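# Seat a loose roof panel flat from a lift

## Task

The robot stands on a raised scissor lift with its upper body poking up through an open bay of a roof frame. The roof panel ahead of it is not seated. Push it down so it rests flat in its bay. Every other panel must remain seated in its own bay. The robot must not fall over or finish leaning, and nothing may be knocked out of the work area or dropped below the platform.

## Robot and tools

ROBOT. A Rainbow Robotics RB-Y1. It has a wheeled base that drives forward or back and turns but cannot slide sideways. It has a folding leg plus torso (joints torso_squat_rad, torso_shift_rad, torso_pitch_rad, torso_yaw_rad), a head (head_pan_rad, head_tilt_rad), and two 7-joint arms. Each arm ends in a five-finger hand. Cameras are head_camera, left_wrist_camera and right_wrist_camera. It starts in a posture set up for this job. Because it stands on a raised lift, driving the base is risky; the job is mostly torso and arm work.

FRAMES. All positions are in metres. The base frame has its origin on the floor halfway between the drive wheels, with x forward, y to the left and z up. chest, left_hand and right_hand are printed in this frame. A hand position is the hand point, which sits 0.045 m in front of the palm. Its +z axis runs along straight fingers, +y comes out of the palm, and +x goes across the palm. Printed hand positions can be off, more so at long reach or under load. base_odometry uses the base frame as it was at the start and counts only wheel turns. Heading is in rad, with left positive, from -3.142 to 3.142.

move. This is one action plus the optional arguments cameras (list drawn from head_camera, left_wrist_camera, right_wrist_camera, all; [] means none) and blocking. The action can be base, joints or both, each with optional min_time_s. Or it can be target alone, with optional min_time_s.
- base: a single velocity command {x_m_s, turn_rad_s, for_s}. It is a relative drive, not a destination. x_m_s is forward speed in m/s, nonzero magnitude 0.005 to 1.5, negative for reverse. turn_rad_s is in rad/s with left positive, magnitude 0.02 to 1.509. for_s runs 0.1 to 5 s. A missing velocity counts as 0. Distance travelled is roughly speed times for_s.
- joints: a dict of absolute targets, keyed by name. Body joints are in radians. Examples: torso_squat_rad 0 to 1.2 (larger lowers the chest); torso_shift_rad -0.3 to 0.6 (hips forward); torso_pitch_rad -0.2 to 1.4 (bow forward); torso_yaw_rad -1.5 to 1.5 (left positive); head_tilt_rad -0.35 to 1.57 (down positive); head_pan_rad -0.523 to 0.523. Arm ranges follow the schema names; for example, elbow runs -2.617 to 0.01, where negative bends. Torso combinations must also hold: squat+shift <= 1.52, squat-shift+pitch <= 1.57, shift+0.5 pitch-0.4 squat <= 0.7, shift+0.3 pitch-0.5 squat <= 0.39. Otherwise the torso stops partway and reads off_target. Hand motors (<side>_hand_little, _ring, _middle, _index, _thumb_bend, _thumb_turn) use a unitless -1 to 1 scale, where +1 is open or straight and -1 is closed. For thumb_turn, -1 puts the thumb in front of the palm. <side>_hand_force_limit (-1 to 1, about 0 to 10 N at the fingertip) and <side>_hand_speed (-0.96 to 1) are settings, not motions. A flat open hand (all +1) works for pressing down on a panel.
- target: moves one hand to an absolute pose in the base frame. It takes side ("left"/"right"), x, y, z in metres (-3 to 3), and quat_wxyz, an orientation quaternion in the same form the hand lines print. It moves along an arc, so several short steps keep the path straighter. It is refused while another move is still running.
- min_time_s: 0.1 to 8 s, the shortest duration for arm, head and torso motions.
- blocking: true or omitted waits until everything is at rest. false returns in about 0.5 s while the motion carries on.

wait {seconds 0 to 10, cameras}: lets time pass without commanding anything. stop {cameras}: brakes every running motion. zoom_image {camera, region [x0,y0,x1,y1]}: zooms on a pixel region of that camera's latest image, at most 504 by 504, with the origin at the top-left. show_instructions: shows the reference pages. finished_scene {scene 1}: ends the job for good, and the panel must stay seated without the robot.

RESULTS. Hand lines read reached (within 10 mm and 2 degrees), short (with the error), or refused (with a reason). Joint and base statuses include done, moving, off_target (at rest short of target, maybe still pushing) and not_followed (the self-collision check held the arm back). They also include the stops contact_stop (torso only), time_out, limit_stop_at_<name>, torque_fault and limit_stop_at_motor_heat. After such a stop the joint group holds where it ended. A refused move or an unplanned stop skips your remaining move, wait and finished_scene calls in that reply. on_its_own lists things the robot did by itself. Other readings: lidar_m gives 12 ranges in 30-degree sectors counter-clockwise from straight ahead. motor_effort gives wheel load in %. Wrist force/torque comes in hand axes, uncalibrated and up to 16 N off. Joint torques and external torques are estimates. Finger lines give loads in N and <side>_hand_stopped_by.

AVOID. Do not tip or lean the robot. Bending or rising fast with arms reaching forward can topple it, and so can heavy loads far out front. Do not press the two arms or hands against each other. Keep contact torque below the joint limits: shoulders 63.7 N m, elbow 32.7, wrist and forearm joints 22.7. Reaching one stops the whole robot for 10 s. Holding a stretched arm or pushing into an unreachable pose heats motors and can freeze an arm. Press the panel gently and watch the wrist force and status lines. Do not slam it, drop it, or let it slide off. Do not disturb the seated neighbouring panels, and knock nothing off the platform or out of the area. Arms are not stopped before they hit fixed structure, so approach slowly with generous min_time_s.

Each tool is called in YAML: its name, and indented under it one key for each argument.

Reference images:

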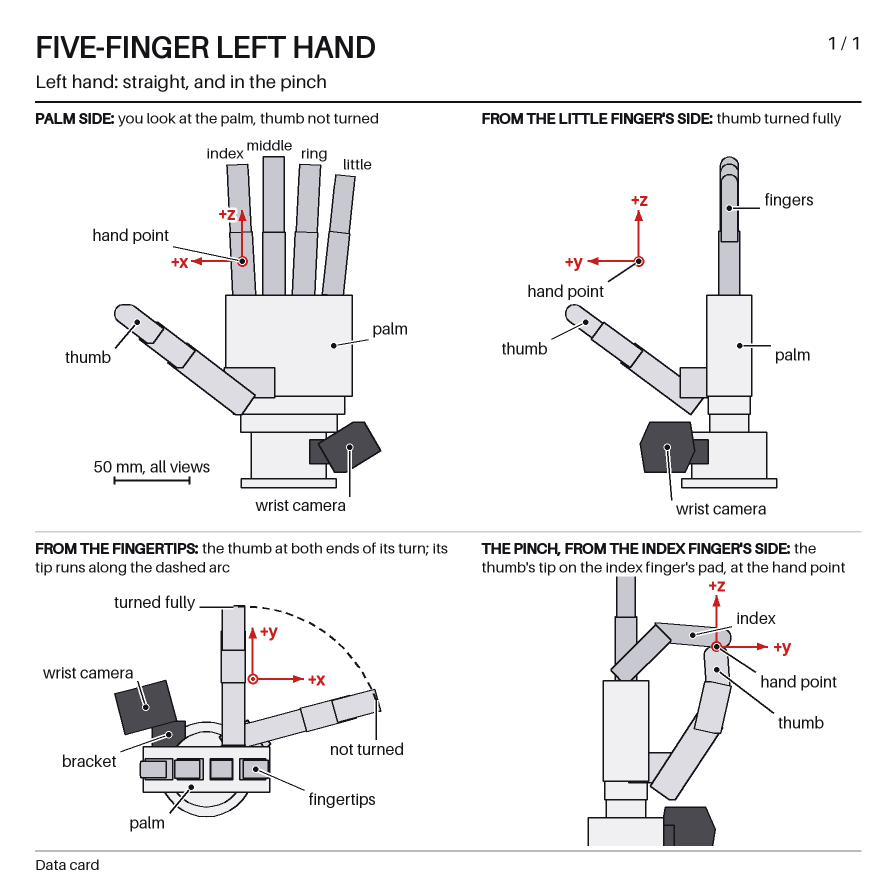

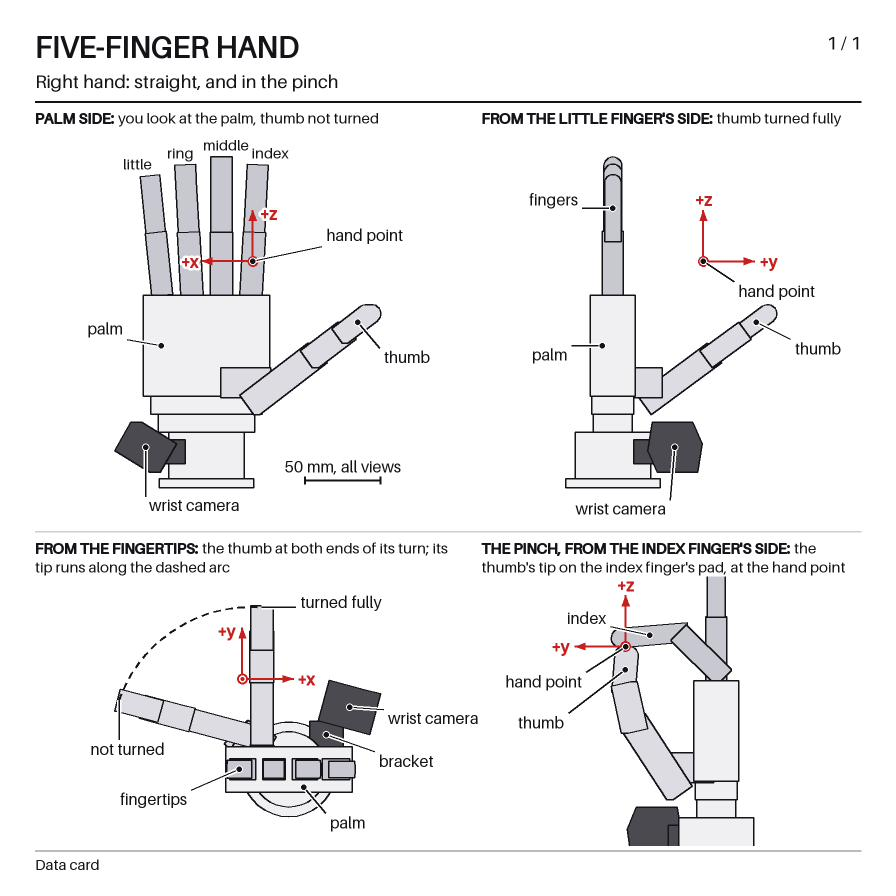

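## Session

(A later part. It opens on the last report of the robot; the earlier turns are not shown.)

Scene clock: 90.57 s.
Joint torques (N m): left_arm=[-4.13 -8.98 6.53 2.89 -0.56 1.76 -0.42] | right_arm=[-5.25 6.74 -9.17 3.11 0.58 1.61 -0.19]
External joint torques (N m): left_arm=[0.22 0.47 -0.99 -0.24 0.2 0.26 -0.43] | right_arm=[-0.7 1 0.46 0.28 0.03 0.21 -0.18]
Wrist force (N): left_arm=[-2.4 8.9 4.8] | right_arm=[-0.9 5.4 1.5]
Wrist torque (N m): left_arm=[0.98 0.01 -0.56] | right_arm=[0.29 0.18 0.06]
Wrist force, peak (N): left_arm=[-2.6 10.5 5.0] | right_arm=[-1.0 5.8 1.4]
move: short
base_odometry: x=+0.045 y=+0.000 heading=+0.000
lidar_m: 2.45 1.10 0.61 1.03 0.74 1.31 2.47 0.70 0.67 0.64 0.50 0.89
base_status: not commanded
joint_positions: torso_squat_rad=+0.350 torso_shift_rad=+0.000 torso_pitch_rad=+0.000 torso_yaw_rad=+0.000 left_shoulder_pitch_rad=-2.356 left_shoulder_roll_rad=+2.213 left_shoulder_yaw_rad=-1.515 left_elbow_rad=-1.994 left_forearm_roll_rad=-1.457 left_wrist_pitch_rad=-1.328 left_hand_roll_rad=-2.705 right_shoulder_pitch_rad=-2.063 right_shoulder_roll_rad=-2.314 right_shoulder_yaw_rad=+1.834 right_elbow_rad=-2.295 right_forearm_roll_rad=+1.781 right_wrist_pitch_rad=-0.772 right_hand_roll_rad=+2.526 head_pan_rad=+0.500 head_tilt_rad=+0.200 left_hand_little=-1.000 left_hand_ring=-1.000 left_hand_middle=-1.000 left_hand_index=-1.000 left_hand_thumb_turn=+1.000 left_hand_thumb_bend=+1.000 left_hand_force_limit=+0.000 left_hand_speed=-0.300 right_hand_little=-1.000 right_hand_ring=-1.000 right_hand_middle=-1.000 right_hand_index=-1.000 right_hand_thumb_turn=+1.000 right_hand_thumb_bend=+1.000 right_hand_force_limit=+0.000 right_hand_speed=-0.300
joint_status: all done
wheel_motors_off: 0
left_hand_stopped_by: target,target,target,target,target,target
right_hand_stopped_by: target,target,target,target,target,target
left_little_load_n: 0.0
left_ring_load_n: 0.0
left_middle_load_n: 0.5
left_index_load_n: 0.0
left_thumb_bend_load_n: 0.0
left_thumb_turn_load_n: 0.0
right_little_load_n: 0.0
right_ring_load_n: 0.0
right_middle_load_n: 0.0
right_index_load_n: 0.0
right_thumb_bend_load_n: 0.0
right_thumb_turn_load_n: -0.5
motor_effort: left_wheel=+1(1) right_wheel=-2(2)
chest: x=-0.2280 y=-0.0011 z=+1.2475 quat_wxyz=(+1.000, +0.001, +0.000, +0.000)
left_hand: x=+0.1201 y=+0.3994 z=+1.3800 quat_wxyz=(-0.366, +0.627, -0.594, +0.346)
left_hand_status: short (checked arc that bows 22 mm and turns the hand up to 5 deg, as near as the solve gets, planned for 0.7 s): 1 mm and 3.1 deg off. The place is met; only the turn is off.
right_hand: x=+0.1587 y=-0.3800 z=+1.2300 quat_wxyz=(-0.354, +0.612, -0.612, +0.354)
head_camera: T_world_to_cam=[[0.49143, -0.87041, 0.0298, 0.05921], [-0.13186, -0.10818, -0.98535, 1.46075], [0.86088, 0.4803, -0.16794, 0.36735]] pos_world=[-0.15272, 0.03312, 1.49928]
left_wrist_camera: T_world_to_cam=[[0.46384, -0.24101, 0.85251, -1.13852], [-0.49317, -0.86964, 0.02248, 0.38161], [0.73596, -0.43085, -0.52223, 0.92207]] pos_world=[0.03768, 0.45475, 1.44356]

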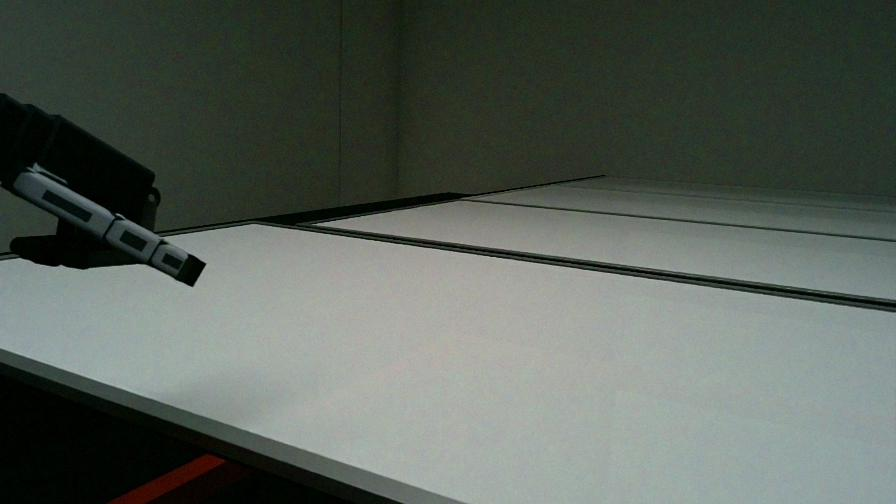

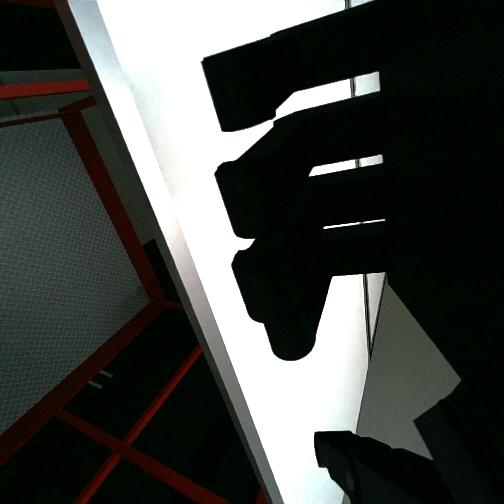

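move:
  joints: {"left_hand_index":1,"left_hand_middle":1,"left_hand_ring":1,"left_hand_little":1}
  cameras: []

move:
  target: {"side":"left","x":0.100,"y":0.360,"z":1.48,"quat_wxyz":[0,0.866,0,0.5]}
  min_time_s: 3
  cameras: ["head_camera","left_wrist_camera"]

Scene clock: 93.30 s.
Joint torques (N m): left_arm=[-4.46 -8.71 6.36 2.96 -0.67 1.69 -0.36] | right_arm=[-5.33 6.82 -9.24 3.08 0.64 1.6 -0.09]
External joint torques (N m): left_arm=[-0.08 0.74 -1.18 -0.17 0.09 0.16 -0.37] | right_arm=[-0.78 1.08 0.4 0.24 0.09 0.2 -0.09]
Wrist force (N): left_arm=[-2.9 8.9 4.8] | right_arm=[-1.0 5.4 1.3]
Wrist torque (N m): left_arm=[0.96 0.10 -0.62] | right_arm=[0.31 0.20 0.05]
Wrist force, peak (N): left_arm=[-2.6 9.4 4.8] | right_arm=[-0.8 5.8 1.8]
move: done
base_odometry: x=+0.045 y=+0.000 heading=+0.000
lidar_m: 2.45 1.09 0.61 1.03 0.74 1.31 2.48 0.68 0.67 0.63 0.51 0.88
base_status: not commanded
joint_positions: torso_squat_rad=+0.350 torso_shift_rad=+0.000 torso_pitch_rad=+0.000 torso_yaw_rad=+0.000 left_shoulder_pitch_rad=-2.356 left_shoulder_roll_rad=+2.213 left_shoulder_yaw_rad=-1.515 left_elbow_rad=-1.994 left_forearm_roll_rad=-1.457 left_wrist_pitch_rad=-1.328 left_hand_roll_rad=-2.705 right_shoulder_pitch_rad=-2.063 right_shoulder_roll_rad=-2.314 right_shoulder_yaw_rad=+1.834 right_elbow_rad=-2.295 right_forearm_roll_rad=+1.781 right_wrist_pitch_rad=-0.772 right_hand_roll_rad=+2.526 head_pan_rad=+0.500 head_tilt_rad=+0.200 left_hand_little=+1.000 left_hand_ring=+1.000 left_hand_middle=+1.000 left_hand_index=+1.000 left_hand_thumb_turn=+1.000 left_hand_thumb_bend=+1.000 left_hand_force_limit=+0.000 left_hand_speed=-0.300 right_hand_little=-1.000 right_hand_ring=-1.000 right_hand_middle=-1.000 right_hand_index=-1.000 right_hand_thumb_turn=+1.000 right_hand_thumb_bend=+1.000 right_hand_force_limit=+0.000 right_hand_speed=-0.300
joint_status: all done
wheel_motors_off: 0
left_hand_stopped_by: target,target,target,target,target,target
right_hand_stopped_by: target,target,target,target,target,target
left_little_load_n: -0.5
left_ring_load_n: 0.0
left_middle_load_n: 0.0
left_index_load_n: 0.0
left_thumb_bend_load_n: 0.0
left_thumb_turn_load_n: 0.0
right_little_load_n: 0.0
right_ring_load_n: 0.0
right_middle_load_n: 0.0
right_index_load_n: 0.5
right_thumb_bend_load_n: 0.0
right_thumb_turn_load_n: 0.0
motor_effort: left_wheel=+1(1) right_wheel=-2(2)
chest: x=-0.2280 y=-0.0011 z=+1.2475 quat_wxyz=(+1.000, +0.001, +0.000, +0.000)
left_hand: x=+0.1201 y=+0.3994 z=+1.3800 quat_wxyz=(-0.366, +0.627, -0.594, +0.346)
right_hand: x=+0.1587 y=-0.3800 z=+1.2300 quat_wxyz=(-0.354, +0.612, -0.612, +0.354)

Scene clock: 96.63 s.
Joint torques (N m): left_arm=[-0.73 -8.25 6.03 2.32 -0.11 1.33 -0.16] | right_arm=[-5.28 7.04 -9.43 3.13 0.59 1.66 -0.07]
External joint torques (N m): left_arm=[1.04 0.85 0.12 -0.94 0.52 -0.27 -0.18] | right_arm=[-0.73 1.3 0.21 0.29 0.04 0.26 -0.06]
Wrist force (N): left_arm=[-7.7 3.9 4.9] | right_arm=[-1.0 5.5 1.5]
Wrist torque (N m): left_arm=[0.58 0.42 -0.61] | right_arm=[0.30 0.18 0.07]
Wrist force, peak (N): left_arm=[-5.6 8.3 5.1] | right_arm=[-1.2 5.7 1.5]
move: done
base_odometry: x=+0.045 y=+0.000 heading=+0.000
lidar_m: 2.46 1.08 0.62 1.03 0.73 1.29 2.48 0.70 0.67 0.64 0.51 0.89
base_status: not commanded
joint_positions: torso_squat_rad=+0.350 torso_shift_rad=+0.000 torso_pitch_rad=+0.000 torso_yaw_rad=+0.000 left_shoulder_pitch_rad=-2.276 left_shoulder_roll_rad=+2.297 left_shoulder_yaw_rad=-1.246 left_elbow_rad=-1.998 left_forearm_roll_rad=-1.282 left_wrist_pitch_rad=-1.484 left_hand_roll_rad=-1.212 right_shoulder_pitch_rad=-2.063 right_shoulder_roll_rad=-2.314 right_shoulder_yaw_rad=+1.834 right_elbow_rad=-2.295 right_forearm_roll_rad=+1.781 right_wrist_pitch_rad=-0.772 right_hand_roll_rad=+2.526 head_pan_rad=+0.500 head_tilt_rad=+0.200 left_hand_little=+1.000 left_hand_ring=+1.000 left_hand_middle=+1.000 left_hand_index=+1.000 left_hand_thumb_turn=+1.000 left_hand_thumb_bend=+1.000 left_hand_force_limit=+0.000 left_hand_speed=-0.300 right_hand_little=-1.000 right_hand_ring=-1.000 right_hand_middle=-1.000 right_hand_index=-1.000 right_hand_thumb_turn=+1.000 right_hand_thumb_bend=+1.000 right_hand_force_limit=+0.000 right_hand_speed=-0.300
joint_status: all done
wheel_motors_off: 0
left_hand_stopped_by: target,target,target,target,target,target
right_hand_stopped_by: target,target,target,target,target,target
left_little_load_n: 0.0
left_ring_load_n: 0.0
left_middle_load_n: 0.0
left_index_load_n: 0.0
left_thumb_bend_load_n: 0.0
left_thumb_turn_load_n: 0.0
right_little_load_n: 0.0
right_ring_load_n: 0.0
right_middle_load_n: 0.0
right_index_load_n: 0.0
right_thumb_bend_load_n: 0.0
right_thumb_turn_load_n: -0.5
motor_effort: left_wheel=+0(1) right_wheel=-2(2)
chest: x=-0.2280 y=-0.0011 z=+1.2475 quat_wxyz=(+1.000, +0.001, +0.000, +0.000)
left_hand: x=+0.1000 y=+0.3602 z=+1.4802 quat_wxyz=(+0.001, +0.866, -0.002, +0.501)
left_hand_status: reached (checked arc that bows 18 mm and turns the hand up to 88 deg, planned for 3.0 s): 0 mm and 0.2 deg off.
right_hand: x=+0.1587 y=-0.3800 z=+1.2300 quat_wxyz=(-0.354, +0.612, -0.612, +0.354)
head_camera: T_world_to_cam=[[0.49143, -0.87041, 0.0298, 0.05921], [-0.13186, -0.10818, -0.98535, 1.46075], [0.86088, 0.4803, -0.16794, 0.36735]] pos_world=[-0.15272, 0.03312, 1.49928]
left_wrist_camera: T_world_to_cam=[[0.11192, 0.96312, 0.24467, -0.72292], [0.00255, -0.2465, 0.96914, -1.33996], [0.99371, -0.10784, -0.03005, 0.10166]] pos_world=[-0.01668, 0.37693, 1.47854]

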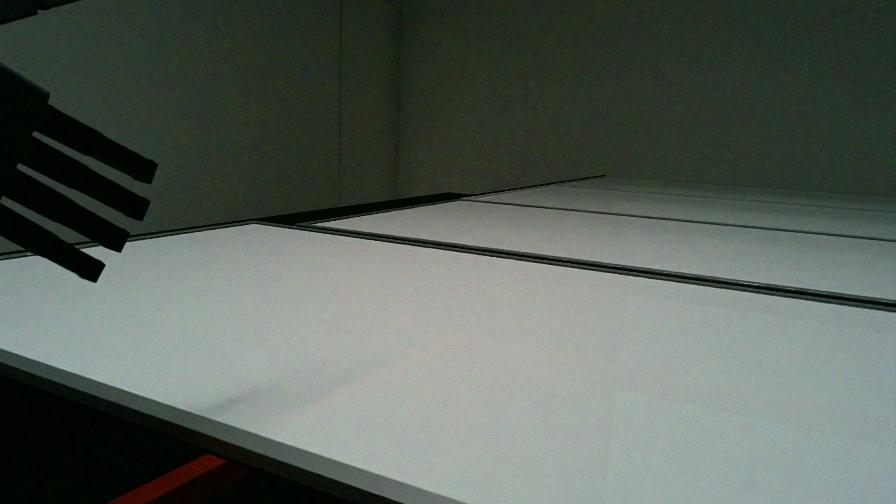

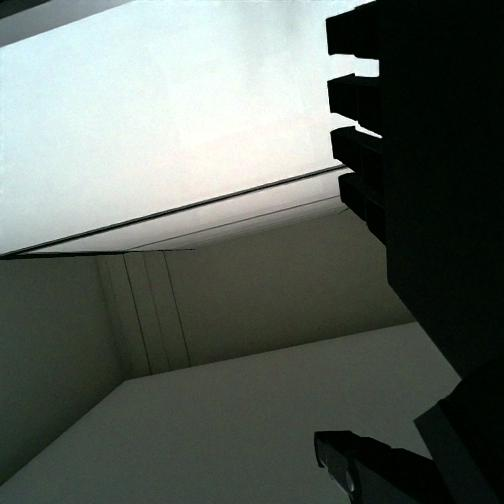

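move:
  target: {"side":"left","x":0.100,"y":0.440,"z":1.50,"quat_wxyz":[-0.1094,0.8754,0.2346,0.4082]}
  min_time_s: 2
  cameras: ["left_wrist_camera"]

move:
  target: {"side":"left","x":0.140,"y":0.560,"z":1.50,"quat_wxyz":[-0.171,0.8138,0.4698,0.2962]}
  min_time_s: 2
  cameras: ["left_wrist_camera"]

Scene clock: 99.23 s.
Joint torques (N m): left_arm=[-0.85 6.48 5.79 4.91 -1.06 0.96 -0.2] | right_arm=[-5.47 6.77 -9.19 3.25 0.58 1.64 -0.13]
External joint torques (N m): left_arm=[0.37 0.98 -0.18 0.04 -0.04 -0.19 -0.22] | right_arm=[-0.92 1.03 0.44 0.41 0.03 0.24 -0.13]
Wrist force (N): left_arm=[-6.8 3.5 6.0] | right_arm=[-0.8 5.6 1.6]
Wrist torque (N m): left_arm=[0.49 0.36 -0.54] | right_arm=[0.32 0.16 0.07]
Wrist force, peak (N): left_arm=[-7.6 4.1 5.9] | right_arm=[-1.1 5.7 1.6]
move: done
base_odometry: x=+0.045 y=+0.000 heading=+0.000
lidar_m: 2.46 1.09 0.62 1.02 0.73 1.30 2.50 0.68 0.67 0.63 0.51 0.89
base_status: not commanded
joint_positions: torso_squat_rad=+0.350 torso_shift_rad=+0.000 torso_pitch_rad=+0.000 torso_yaw_rad=+0.000 left_shoulder_pitch_rad=-1.155 left_shoulder_roll_rad=+2.362 left_shoulder_yaw_rad=-0.354 left_elbow_rad=-1.831 left_forearm_roll_rad=-1.296 left_wrist_pitch_rad=-1.570 left_hand_roll_rad=-0.875 right_shoulder_pitch_rad=-2.063 right_shoulder_roll_rad=-2.314 right_shoulder_yaw_rad=+1.834 right_elbow_rad=-2.295 right_forearm_roll_rad=+1.781 right_wrist_pitch_rad=-0.772 right_hand_roll_rad=+2.526 head_pan_rad=+0.500 head_tilt_rad=+0.200 left_hand_little=+1.000 left_hand_ring=+1.000 left_hand_middle=+1.000 left_hand_index=+1.000 left_hand_thumb_turn=+1.000 left_hand_thumb_bend=+1.000 left_hand_force_limit=+0.000 left_hand_speed=-0.300 right_hand_little=-1.000 right_hand_ring=-1.000 right_hand_middle=-1.000 right_hand_index=-1.000 right_hand_thumb_turn=+1.000 right_hand_thumb_bend=+1.000 right_hand_force_limit=+0.000 right_hand_speed=-0.300
joint_status: all done
wheel_motors_off: 0
left_hand_stopped_by: target,target,target,target,target,target
right_hand_stopped_by: target,target,target,target,target,target
left_little_load_n: 0.0
left_ring_load_n: 0.0
left_middle_load_n: 0.0
left_index_load_n: 0.0
left_thumb_bend_load_n: 0.0
left_thumb_turn_load_n: 0.0
right_little_load_n: 0.0
right_ring_load_n: 0.0
right_middle_load_n: 0.0
right_index_load_n: 0.0
right_thumb_bend_load_n: 0.0
right_thumb_turn_load_n: 0.0
motor_effort: left_wheel=+1(1) right_wheel=-2(2)
chest: x=-0.2280 y=-0.0011 z=+1.2475 quat_wxyz=(+1.000, +0.001, +0.000, +0.000)
left_hand: x=+0.1004 y=+0.4393 z=+1.5000 quat_wxyz=(-0.109, +0.874, +0.233, +0.411)
left_hand_status: reached (checked arc that bows 23 mm and turns the hand up to 32 deg, planned for 2.0 s): 1 mm and 0.4 deg off.
right_hand: x=+0.1587 y=-0.3801 z=+1.2300 quat_wxyz=(-0.354, +0.612, -0.612, +0.354)
left_wrist_camera: T_world_to_cam=[[-0.35079, 0.90999, 0.22104, -0.69869], [0.26644, -0.12929, 0.95514, -1.39669], [0.89775, 0.39395, -0.19711, 0.15015]] pos_world=[-0.00776, 0.39607, 1.51806]

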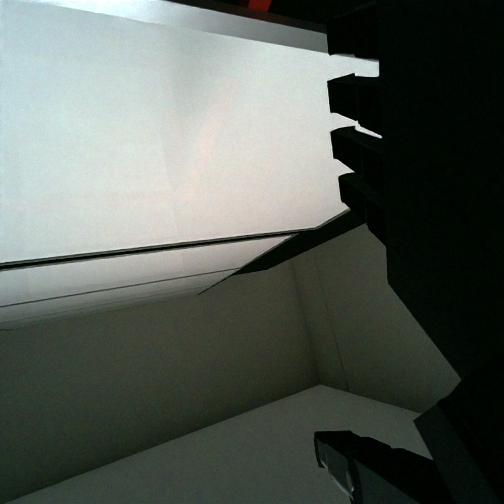

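Scene clock: 101.57 s.
Joint torques (N m): left_arm=[-5.69 13.8 5.31 5.61 -0.56 0.74 -0.07] | right_arm=[-5.05 6.69 -9.14 3.1 0.59 1.61 -0.24]
External joint torques (N m): left_arm=[0.78 1.25 -0.12 0.05 0.43 -0.09 -0.09] | right_arm=[-0.5 0.95 0.5 0.26 0.04 0.21 -0.23]
Wrist force (N): left_arm=[-5.9 3.8 6.5] | right_arm=[-0.6 5.3 1.3]
Wrist torque (N m): left_arm=[0.50 0.29 -0.52] | right_arm=[0.26 0.12 0.06]
Wrist force, peak (N): left_arm=[-7.4 4.1 6.2] | right_arm=[-0.8 5.9 1.4]
move: done
base_odometry: x=+0.045 y=+0.000 heading=+0.000
lidar_m: 2.45 1.10 0.61 1.02 0.73 1.30 2.48 0.68 0.67 0.63 0.52 0.89
base_status: not commanded
joint_positions: torso_squat_rad=+0.350 torso_shift_rad=+0.000 torso_pitch_rad=+0.000 torso_yaw_rad=+0.000 left_shoulder_pitch_rad=-0.202 left_shoulder_roll_rad=+2.529 left_shoulder_yaw_rad=+0.029 left_elbow_rad=-1.263 left_forearm_roll_rad=-1.213 left_wrist_pitch_rad=-1.570 left_hand_roll_rad=-0.751 right_shoulder_pitch_rad=-2.063 right_shoulder_roll_rad=-2.314 right_shoulder_yaw_rad=+1.834 right_elbow_rad=-2.295 right_forearm_roll_rad=+1.781 right_wrist_pitch_rad=-0.772 right_hand_roll_rad=+2.526 head_pan_rad=+0.500 head_tilt_rad=+0.200 left_hand_little=+1.000 left_hand_ring=+1.000 left_hand_middle=+1.000 left_hand_index=+1.000 left_hand_thumb_turn=+1.000 left_hand_thumb_bend=+1.000 left_hand_force_limit=+0.000 left_hand_speed=-0.300 right_hand_little=-1.000 right_hand_ring=-1.000 right_hand_middle=-1.000 right_hand_index=-1.000 right_hand_thumb_turn=+1.000 right_hand_thumb_bend=+1.000 right_hand_force_limit=+0.000 right_hand_speed=-0.300
joint_status: all done
wheel_motors_off: 0
left_hand_stopped_by: target,target,target,target,target,target
right_hand_stopped_by: target,target,target,target,target,target
left_little_load_n: 0.0
left_ring_load_n: 0.0
left_middle_load_n: 0.0
left_index_load_n: 0.0
left_thumb_bend_load_n: 0.0
left_thumb_turn_load_n: 0.0
right_little_load_n: 0.0
right_ring_load_n: 0.0
right_middle_load_n: 0.0
right_index_load_n: 0.0
right_thumb_bend_load_n: 0.0
right_thumb_turn_load_n: -0.5
motor_effort: left_wheel=+1(1) right_wheel=-2(2)
chest: x=-0.2280 y=-0.0011 z=+1.2475 quat_wxyz=(+1.000, +0.001, +0.000, +0.000)
left_hand: x=+0.1401 y=+0.5599 z=+1.5001 quat_wxyz=(-0.171, +0.814, +0.470, +0.297)
left_hand_status: reached (checked arc that bows 30 mm and turns the hand up to 32 deg, planned for 2.0 s): 0 mm and 0.1 deg off.
right_hand: x=+0.1587 y=-0.3800 z=+1.2300 quat_wxyz=(-0.354, +0.612, -0.612, +0.354)
left_wrist_camera: T_world_to_cam=[[-0.74171, 0.64258, 0.19226, -0.54699], [0.37995, 0.16631, 0.90993, -1.50524], [0.55273, 0.74795, -0.36751, 0.17276]] pos_world=[0.07072, 0.47261, 1.53832]

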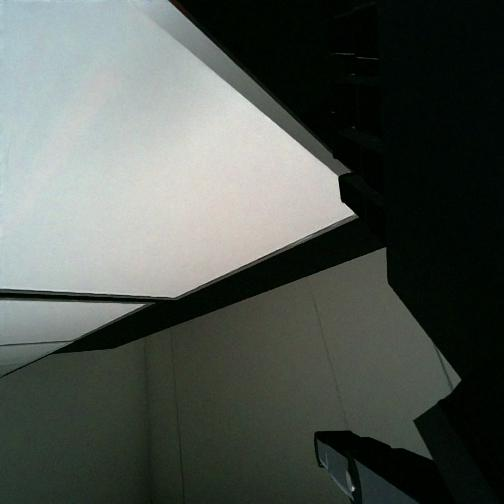

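zoom_image:
  camera: "left_wrist_camera"
  region: [60, 230, 260, 360]

zoom_image:
  camera: "left_wrist_camera"
  region: [220, 150, 390, 290]

Scaled by 2.520 from the camera's image (finer frame: 720x720).

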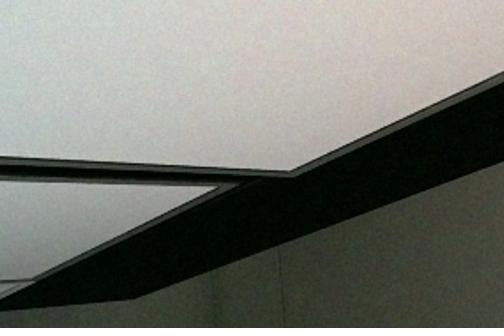

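Scaled by 2.965 from the camera's image (finer frame: 720x720).

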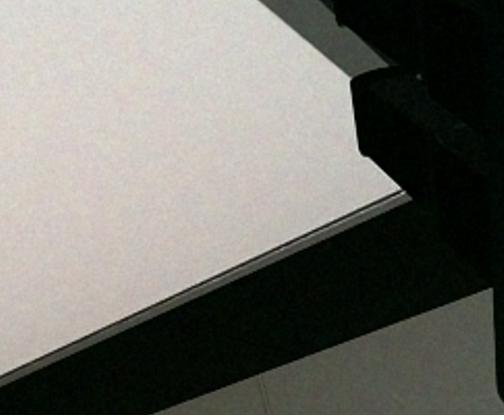

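zoom_image:
  camera: "left_wrist_camera"
  region: [120, 270, 200, 340]

zoom_image:
  camera: "left_wrist_camera"
  region: [40, 300, 130, 370]

Scaled by 6.300 from the camera's image (finer frame: 720x720).

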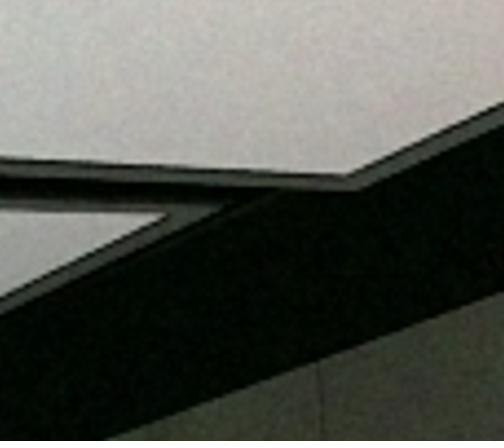

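Scaled by 5.600 from the camera's image (finer frame: 720x720).

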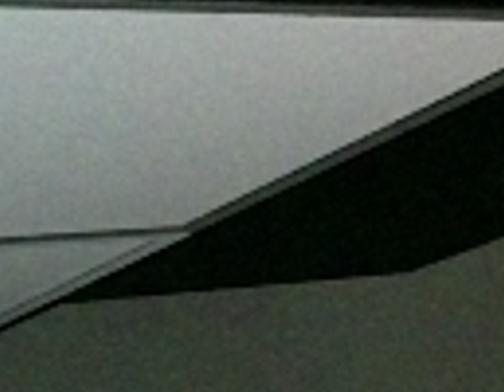

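move:
  target: {"side":"left","x":0.240,"y":0.660,"z":1.52,"quat_wxyz":[-0.0868,0.8529,0.4924,0.1503]}
  min_time_s: 2
  cameras: ["left_wrist_camera"]

Scene clock: 106.97 s.
Joint torques (N m): left_arm=[-12.55 9.33 1.86 5.47 0.04 1.64 -0.34] | right_arm=[-5.32 6.94 -9.43 3.24 0.68 1.66 -0.1]
External joint torques (N m): left_arm=[0.41 1.07 0.45 0.14 0.35 0.25 -0.36] | right_arm=[-0.77 1.2 0.21 0.4 0.13 0.27 -0.09]
Wrist force (N): left_arm=[-6.4 3.1 5.5] | right_arm=[-0.6 5.5 1.1]
Wrist torque (N m): left_arm=[0.53 0.31 -0.61] | right_arm=[0.28 0.19 0.08]
Wrist force, peak (N): left_arm=[-6.7 3.9 6.7] | right_arm=[-0.9 5.8 1.5]
move: short
base_odometry: x=+0.045 y=+0.000 heading=+0.000
lidar_m: 2.44 1.10 0.62 1.03 0.74 1.30 2.47 0.69 0.66 0.63 0.50 0.88
base_status: not commanded
joint_positions: torso_squat_rad=+0.350 torso_shift_rad=+0.000 torso_pitch_rad=+0.000 torso_yaw_rad=+0.000 left_shoulder_pitch_rad=+0.718 left_shoulder_roll_rad=+2.609 left_shoulder_yaw_rad=+0.391 left_elbow_rad=-0.267 left_forearm_roll_rad=-0.884 left_wrist_pitch_rad=-1.374 left_hand_roll_rad=-1.173 right_shoulder_pitch_rad=-2.063 right_shoulder_roll_rad=-2.314 right_shoulder_yaw_rad=+1.834 right_elbow_rad=-2.295 right_forearm_roll_rad=+1.781 right_wrist_pitch_rad=-0.772 right_hand_roll_rad=+2.526 head_pan_rad=+0.500 head_tilt_rad=+0.200 left_hand_little=+1.000 left_hand_ring=+1.000 left_hand_middle=+1.000 left_hand_index=+1.000 left_hand_thumb_turn=+1.000 left_hand_thumb_bend=+1.000 left_hand_force_limit=+0.000 left_hand_speed=-0.300 right_hand_little=-1.000 right_hand_ring=-1.000 right_hand_middle=-1.000 right_hand_index=-1.000 right_hand_thumb_turn=+1.000 right_hand_thumb_bend=+1.000 right_hand_force_limit=+0.000 right_hand_speed=-0.300
joint_status: all done
wheel_motors_off: 0
left_hand_stopped_by: target,target,target,target,target,target
right_hand_stopped_by: target,target,target,target,target,target
left_little_load_n: 0.0
left_ring_load_n: 0.0
left_middle_load_n: 0.0
left_index_load_n: 0.0
left_thumb_bend_load_n: 0.0
left_thumb_turn_load_n: 0.0
right_little_load_n: -0.5
right_ring_load_n: 0.5
right_middle_load_n: 0.0
right_index_load_n: 0.0
right_thumb_bend_load_n: 0.0
right_thumb_turn_load_n: 0.0
motor_effort: left_wheel=+0(1) right_wheel=-2(2)
chest: x=-0.2280 y=-0.0011 z=+1.2475 quat_wxyz=(+1.000, +0.001, +0.000, +0.000)
left_hand: x=+0.2396 y=+0.6597 z=+1.5195 quat_wxyz=(-0.136, +0.778, +0.485, +0.375)
left_hand_status: short (checked arc that bows 33 mm and turns the hand up to 11 deg, as near as the solve gets, planned for 2.0 s): 1 mm and 27.8 deg off. The place is met; only the turn is off.
right_hand: x=+0.1587 y=-0.3800 z=+1.2300 quat_wxyz=(-0.354, +0.612, -0.612, +0.354)
left_wrist_camera: T_world_to_cam=[[-0.77255, 0.63179, 0.0633, -0.33053], [0.20291, 0.15119, 0.96746, -1.61236], [0.60166, 0.76026, -0.24499, -0.15574]] pos_world=[0.16551, 0.57099, 1.54266]

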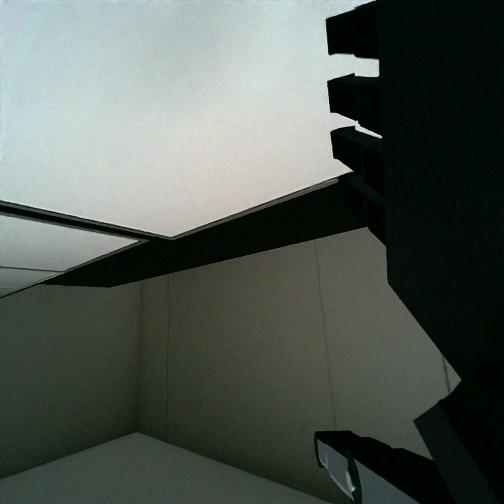

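zoom_image:
  camera: "left_wrist_camera"
  region: [110, 200, 230, 280]

zoom_image:
  camera: "left_wrist_camera"
  region: [240, 160, 350, 230]

Scaled by 4.200 from the camera's image (finer frame: 720x720).

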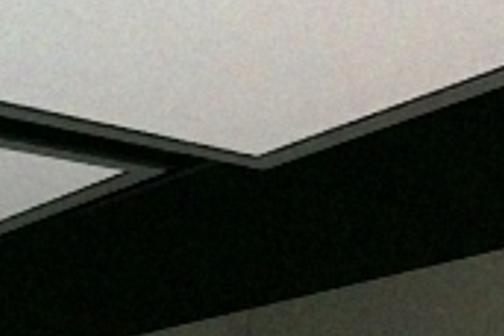

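Scaled by 4.582 from the camera's image (finer frame: 720x720).

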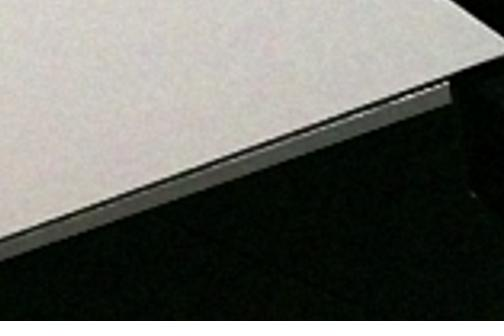

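move:
  target: {"side":"left","x":0.040,"y":0.600,"z":1.48,"quat_wxyz":[-0.1983,0.6209,0.7399,0.1664]}
  min_time_s: 2.5
  cameras: ["left_wrist_camera"]

Scene clock: 111.47 s.
Joint torques (N m): left_arm=[-9.19 8.96 -1.08 6.72 -0.49 0.23 -0.19] | right_arm=[-5.18 6.79 -9.34 3.22 0.64 1.52 -0.15]
External joint torques (N m): left_arm=[-0.83 0.82 -0.82 -1.27 0.38 -0.32 -0.2] | right_arm=[-0.63 1.05 0.3 0.39 0.09 0.12 -0.14]
Wrist force (N): left_arm=[-5.5 4.2 7.0] | right_arm=[-0.7 5.5 1.3]
Wrist torque (N m): left_arm=[0.53 0.32 -0.48] | right_arm=[0.30 0.14 0.08]
Wrist force, peak (N): left_arm=[-6.3 4.4 6.9] | right_arm=[-0.9 5.9 1.1]
move: done
base_odometry: x=+0.045 y=+0.000 heading=+0.000
lidar_m: 2.46 1.08 0.62 1.03 0.73 1.30 2.48 0.68 0.66 0.64 0.50 0.88
base_status: not commanded
joint_positions: torso_squat_rad=+0.350 torso_shift_rad=+0.000 torso_pitch_rad=+0.000 torso_yaw_rad=+0.000 left_shoulder_pitch_rad=+0.154 left_shoulder_roll_rad=+3.038 left_shoulder_yaw_rad=-0.676 left_elbow_rad=-1.085 left_forearm_roll_rad=-0.426 left_wrist_pitch_rad=-1.570 left_hand_roll_rad=-0.628 right_shoulder_pitch_rad=-2.063 right_shoulder_roll_rad=-2.314 right_shoulder_yaw_rad=+1.834 right_elbow_rad=-2.295 right_forearm_roll_rad=+1.781 right_wrist_pitch_rad=-0.772 right_hand_roll_rad=+2.526 head_pan_rad=+0.500 head_tilt_rad=+0.200 left_hand_little=+1.000 left_hand_ring=+1.000 left_hand_middle=+1.000 left_hand_index=+1.000 left_hand_thumb_turn=+1.000 left_hand_thumb_bend=+1.000 left_hand_force_limit=+0.000 left_hand_speed=-0.300 right_hand_little=-1.000 right_hand_ring=-1.000 right_hand_middle=-1.000 right_hand_index=-1.000 right_hand_thumb_turn=+1.000 right_hand_thumb_bend=+1.000 right_hand_force_limit=+0.000 right_hand_speed=-0.300
joint_status: all done
wheel_motors_off: 0
left_hand_stopped_by: target,target,target,target,target,target
right_hand_stopped_by: target,target,target,target,target,target
left_little_load_n: 0.0
left_ring_load_n: 0.0
left_middle_load_n: 0.0
left_index_load_n: 0.0
left_thumb_bend_load_n: 0.0
left_thumb_turn_load_n: 0.0
right_little_load_n: 0.0
right_ring_load_n: 0.0
right_middle_load_n: 0.0
right_index_load_n: 0.0
right_thumb_bend_load_n: 0.0
right_thumb_turn_load_n: -0.5
motor_effort: left_wheel=+1(1) right_wheel=-2(2)
chest: x=-0.2280 y=-0.0011 z=+1.2475 quat_wxyz=(+1.000, +0.001, +0.000, +0.000)
left_hand: x=+0.0406 y=+0.5999 z=+1.4805 quat_wxyz=(-0.199, +0.621, +0.738, +0.174)
left_hand_status: reached (checked arc that bows 78 mm and turns the hand up to 42 deg, planned for 2.5 s): 1 mm and 0.9 deg off.
right_hand: x=+0.1587 y=-0.3800 z=+1.2300 quat_wxyz=(-0.353, +0.612, -0.612, +0.354)
left_wrist_camera: T_world_to_cam=[[-0.9874, 0.04855, 0.15062, -0.21473], [0.15405, 0.51278, 0.84459, -1.55824], [-0.03623, 0.85715, -0.5138, 0.36557]] pos_world=[0.04126, 0.49611, 1.53624]

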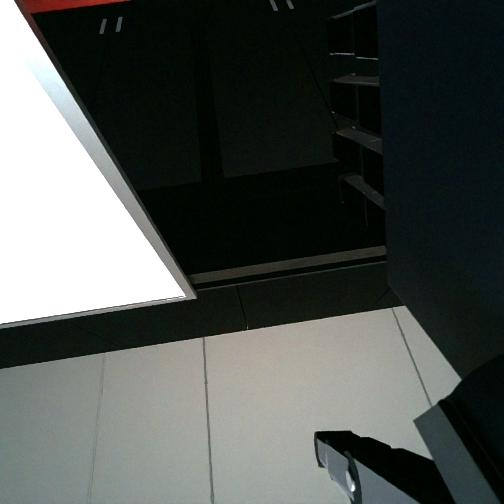

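zoom_image:
  camera: "left_wrist_camera"
  region: [150, 240, 290, 340]

zoom_image:
  camera: "left_wrist_camera"
  region: [0, 270, 200, 380]

Scaled by 3.600 from the camera's image (finer frame: 720x720).

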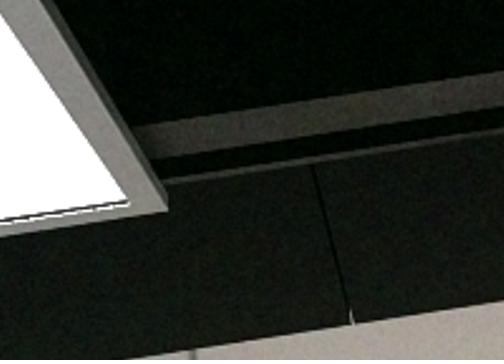

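Scaled by 2.520 from the camera's image (finer frame: 720x720).

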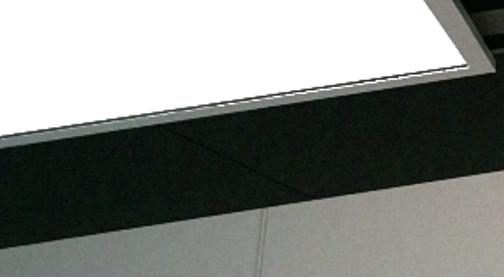

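move:
  target: {"side":"left","x":0.020,"y":0.450,"z":1.46,"quat_wxyz":[-0.1094,0.8754,0.2346,0.4082]}
  min_time_s: 2.5
  cameras: []

move:
  target: {"side":"left","x":0.020,"y":0.450,"z":1.30,"quat_wxyz":[-0.1294,0.8365,0.2241,0.4830]}
  min_time_s: 2
  cameras: ["left_wrist_camera","head_camera"]

Scene clock: 116.50 s.
Joint torques (N m): left_arm=[3.21 1.87 4.56 6.11 -0.58 1.58 -0.35] | right_arm=[-5.27 6.69 -9.47 3.25 0.63 1.65 -0.15]
External joint torques (N m): left_arm=[-1.14 -0.71 -1.12 -1.01 -0.13 0.16 -0.37] | right_arm=[-0.72 0.96 0.17 0.42 0.08 0.25 -0.15]
Wrist force (N): left_arm=[-6.8 3.8 5.7] | right_arm=[-0.8 5.5 1.7]
Wrist torque (N m): left_arm=[0.53 0.34 -0.64] | right_arm=[0.29 0.15 0.07]
Wrist force, peak (N): left_arm=[-7.4 4.4 5.8] | right_arm=[-1.0 5.7 1.7]
move: done
base_odometry: x=+0.045 y=+0.000 heading=+0.000
lidar_m: 2.47 1.09 0.62 1.02 0.74 1.29 2.48 0.68 0.66 0.64 0.51 0.89
base_status: not commanded
joint_positions: torso_squat_rad=+0.350 torso_shift_rad=+0.000 torso_pitch_rad=+0.000 torso_yaw_rad=+0.000 left_shoulder_pitch_rad=-1.107 left_shoulder_roll_rad=+3.009 left_shoulder_yaw_rad=-0.767 left_elbow_rad=-2.038 left_forearm_roll_rad=-0.809 left_wrist_pitch_rad=-1.107 left_hand_roll_rad=-1.283 right_shoulder_pitch_rad=-2.063 right_shoulder_roll_rad=-2.314 right_shoulder_yaw_rad=+1.834 right_elbow_rad=-2.295 right_forearm_roll_rad=+1.781 right_wrist_pitch_rad=-0.772 right_hand_roll_rad=+2.526 head_pan_rad=+0.500 head_tilt_rad=+0.200 left_hand_little=+1.000 left_hand_ring=+1.000 left_hand_middle=+1.000 left_hand_index=+1.000 left_hand_thumb_turn=+1.000 left_hand_thumb_bend=+1.000 left_hand_force_limit=+0.000 left_hand_speed=-0.300 right_hand_little=-1.000 right_hand_ring=-1.000 right_hand_middle=-1.000 right_hand_index=-1.000 right_hand_thumb_turn=+1.000 right_hand_thumb_bend=+1.000 right_hand_force_limit=+0.000 right_hand_speed=-0.300
joint_status: all done
wheel_motors_off: 0
left_hand_stopped_by: target,target,target,target,target,target
right_hand_stopped_by: target,target,target,target,target,target
left_little_load_n: 0.0
left_ring_load_n: 0.0
left_middle_load_n: 0.0
left_index_load_n: 0.0
left_thumb_bend_load_n: 0.0
left_thumb_turn_load_n: 0.0
right_little_load_n: 0.0
right_ring_load_n: 0.0
right_middle_load_n: 0.0
right_index_load_n: 0.0
right_thumb_bend_load_n: 0.0
right_thumb_turn_load_n: 0.0
motor_effort: left_wheel=+0(1) right_wheel=-2(3)
chest: x=-0.2280 y=-0.0011 z=+1.2475 quat_wxyz=(+1.000, +0.001, +0.000, +0.000)
left_hand: x=+0.0200 y=+0.4500 z=+1.4600 quat_wxyz=(-0.110, +0.875, +0.235, +0.408)
left_hand_status: reached (checked arc that bows 23 mm and turns the hand up to 72 deg, planned for 2.5 s): 0 mm and 0.0 deg off.
right_hand: x=+0.1587 y=-0.3800 z=+1.2300 quat_wxyz=(-0.353, +0.612, -0.612, +0.354)

Scene clock: 118.83 s.
Joint torques (N m): left_arm=[5.02 -1.44 5.93 3.34 -0.8 1.62 -0.15] | right_arm=[-5.05 7.02 -8.92 3.14 0.56 1.65 -0.18]
External joint torques (N m): left_arm=[-0.99 0.94 -1.15 -0.89 -0.19 0.15 -0.17] | right_arm=[-0.5 1.29 0.71 0.3 0.01 0.25 -0.17]
Wrist force (N): left_arm=[-7.1 3.9 5.4] | right_arm=[-0.8 5.4 1.5]
Wrist torque (N m): left_arm=[0.59 0.36 -0.55] | right_arm=[0.30 0.17 0.06]
Wrist force, peak (N): left_arm=[-7.3 4.1 6.0] | right_arm=[-1.2 5.7 1.6]
move: short
base_odometry: x=+0.045 y=+0.000 heading=+0.000
lidar_m: 2.45 1.09 0.62 1.03 0.73 1.31 2.48 0.68 0.66 0.63 0.50 0.86
base_status: not commanded
joint_positions: torso_squat_rad=+0.350 torso_shift_rad=+0.000 torso_pitch_rad=+0.000 torso_yaw_rad=+0.000 left_shoulder_pitch_rad=-1.590 left_shoulder_roll_rad=+3.141 left_shoulder_yaw_rad=-1.418 left_elbow_rad=-2.617 left_forearm_roll_rad=-1.489 left_wrist_pitch_rad=-0.781 left_hand_roll_rad=-1.082 right_shoulder_pitch_rad=-2.063 right_shoulder_roll_rad=-2.314 right_shoulder_yaw_rad=+1.834 right_elbow_rad=-2.295 right_forearm_roll_rad=+1.781 right_wrist_pitch_rad=-0.772 right_hand_roll_rad=+2.526 head_pan_rad=+0.500 head_tilt_rad=+0.200 left_hand_little=+1.000 left_hand_ring=+1.000 left_hand_middle=+1.000 left_hand_index=+1.000 left_hand_thumb_turn=+1.000 left_hand_thumb_bend=+1.000 left_hand_force_limit=+0.000 left_hand_speed=-0.300 right_hand_little=-1.000 right_hand_ring=-1.000 right_hand_middle=-1.000 right_hand_index=-1.000 right_hand_thumb_turn=+1.000 right_hand_thumb_bend=+1.000 right_hand_force_limit=+0.000 right_hand_speed=-0.300
joint_status: all done
wheel_motors_off: 0
left_hand_stopped_by: target,target,target,target,target,target
right_hand_stopped_by: target,target,target,target,target,target
left_little_load_n: 0.0
left_ring_load_n: 0.0
left_middle_load_n: 0.0
left_index_load_n: 0.0
left_thumb_bend_load_n: 0.0
left_thumb_turn_load_n: 0.0
right_little_load_n: 0.0
right_ring_load_n: 0.0
right_middle_load_n: 0.0
right_index_load_n: 0.0
right_thumb_bend_load_n: 0.0
right_thumb_turn_load_n: 0.0
motor_effort: left_wheel=+0(1) right_wheel=-2(2)
chest: x=-0.2280 y=-0.0011 z=+1.2475 quat_wxyz=(+1.000, +0.001, +0.000, +0.000)
left_hand: x=+0.0200 y=+0.4505 z=+1.3003 quat_wxyz=(-0.104, +0.852, +0.206, +0.470)
left_hand_status: short (checked arc that bows 47 mm and turns the hand up to 8 deg, as near as the solve gets, planned for 2.0 s): 1 mm and 4.3 deg off. The place is met; only the turn is off.
right_hand: x=+0.1587 y=-0.3800 z=+1.2300 quat_wxyz=(-0.353, +0.612, -0.612, +0.354)
pictures: head_camera, left_wrist_camera
head_camera: T_world_to_cam=[[0.49144, -0.8704, 0.02988, 0.05912], [-0.1319, -0.1083, -0.98533, 1.46075], [0.86086, 0.48029, -0.16803, 0.36736]] pos_world=[-0.15262, 0.03322, 1.49928]
left_wrist_camera: T_world_to_cam=[[-0.32801, 0.91773, 0.22401, -0.70083], [0.14568, -0.18516, 0.97185, -1.1771], [0.93337, 0.35141, -0.07296, 0.03557]] pos_world=[-0.0916, 0.41273, 1.30356]

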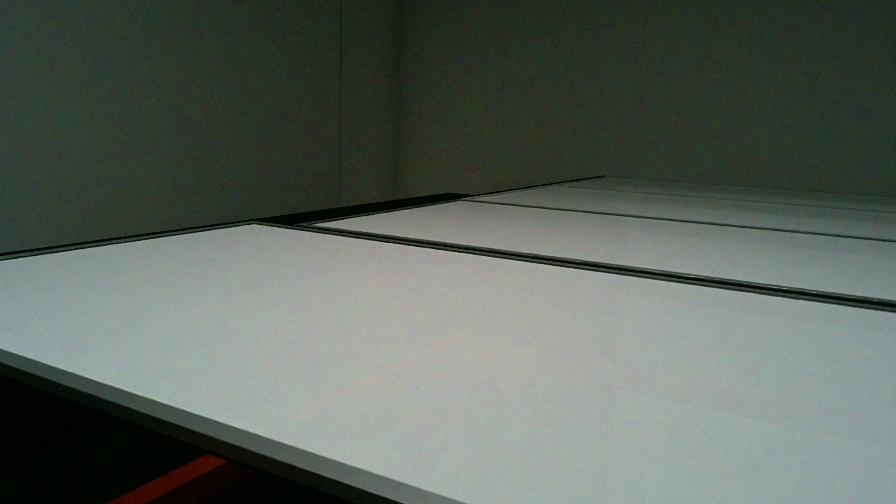

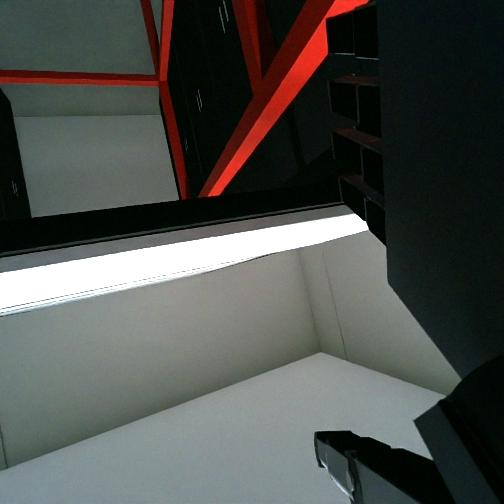

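zoom_image:
  camera: "left_wrist_camera"
  region: [0, 180, 380, 340]

zoom_image:
  camera: "left_wrist_camera"
  region: [0, 190, 160, 320]

zoom_image:
  camera: "left_wrist_camera"
  region: [200, 170, 380, 280]

Scaled by 1.326 from the camera's image (finer frame: 720x720).

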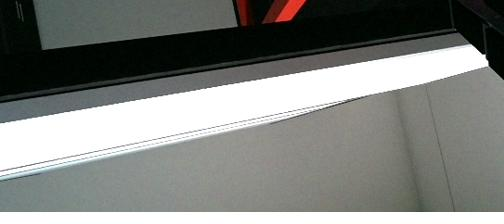

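Scaled by 3.150 from the camera's image (finer frame: 720x720).

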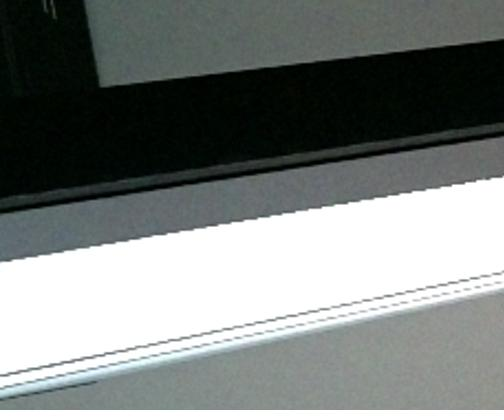

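Scaled by 2.800 from the camera's image (finer frame: 720x720).

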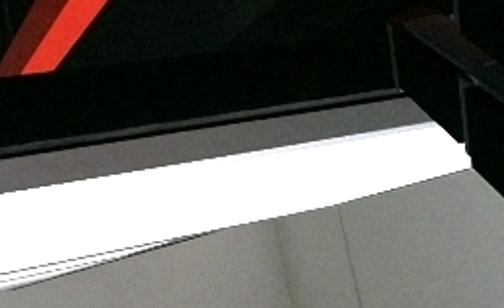

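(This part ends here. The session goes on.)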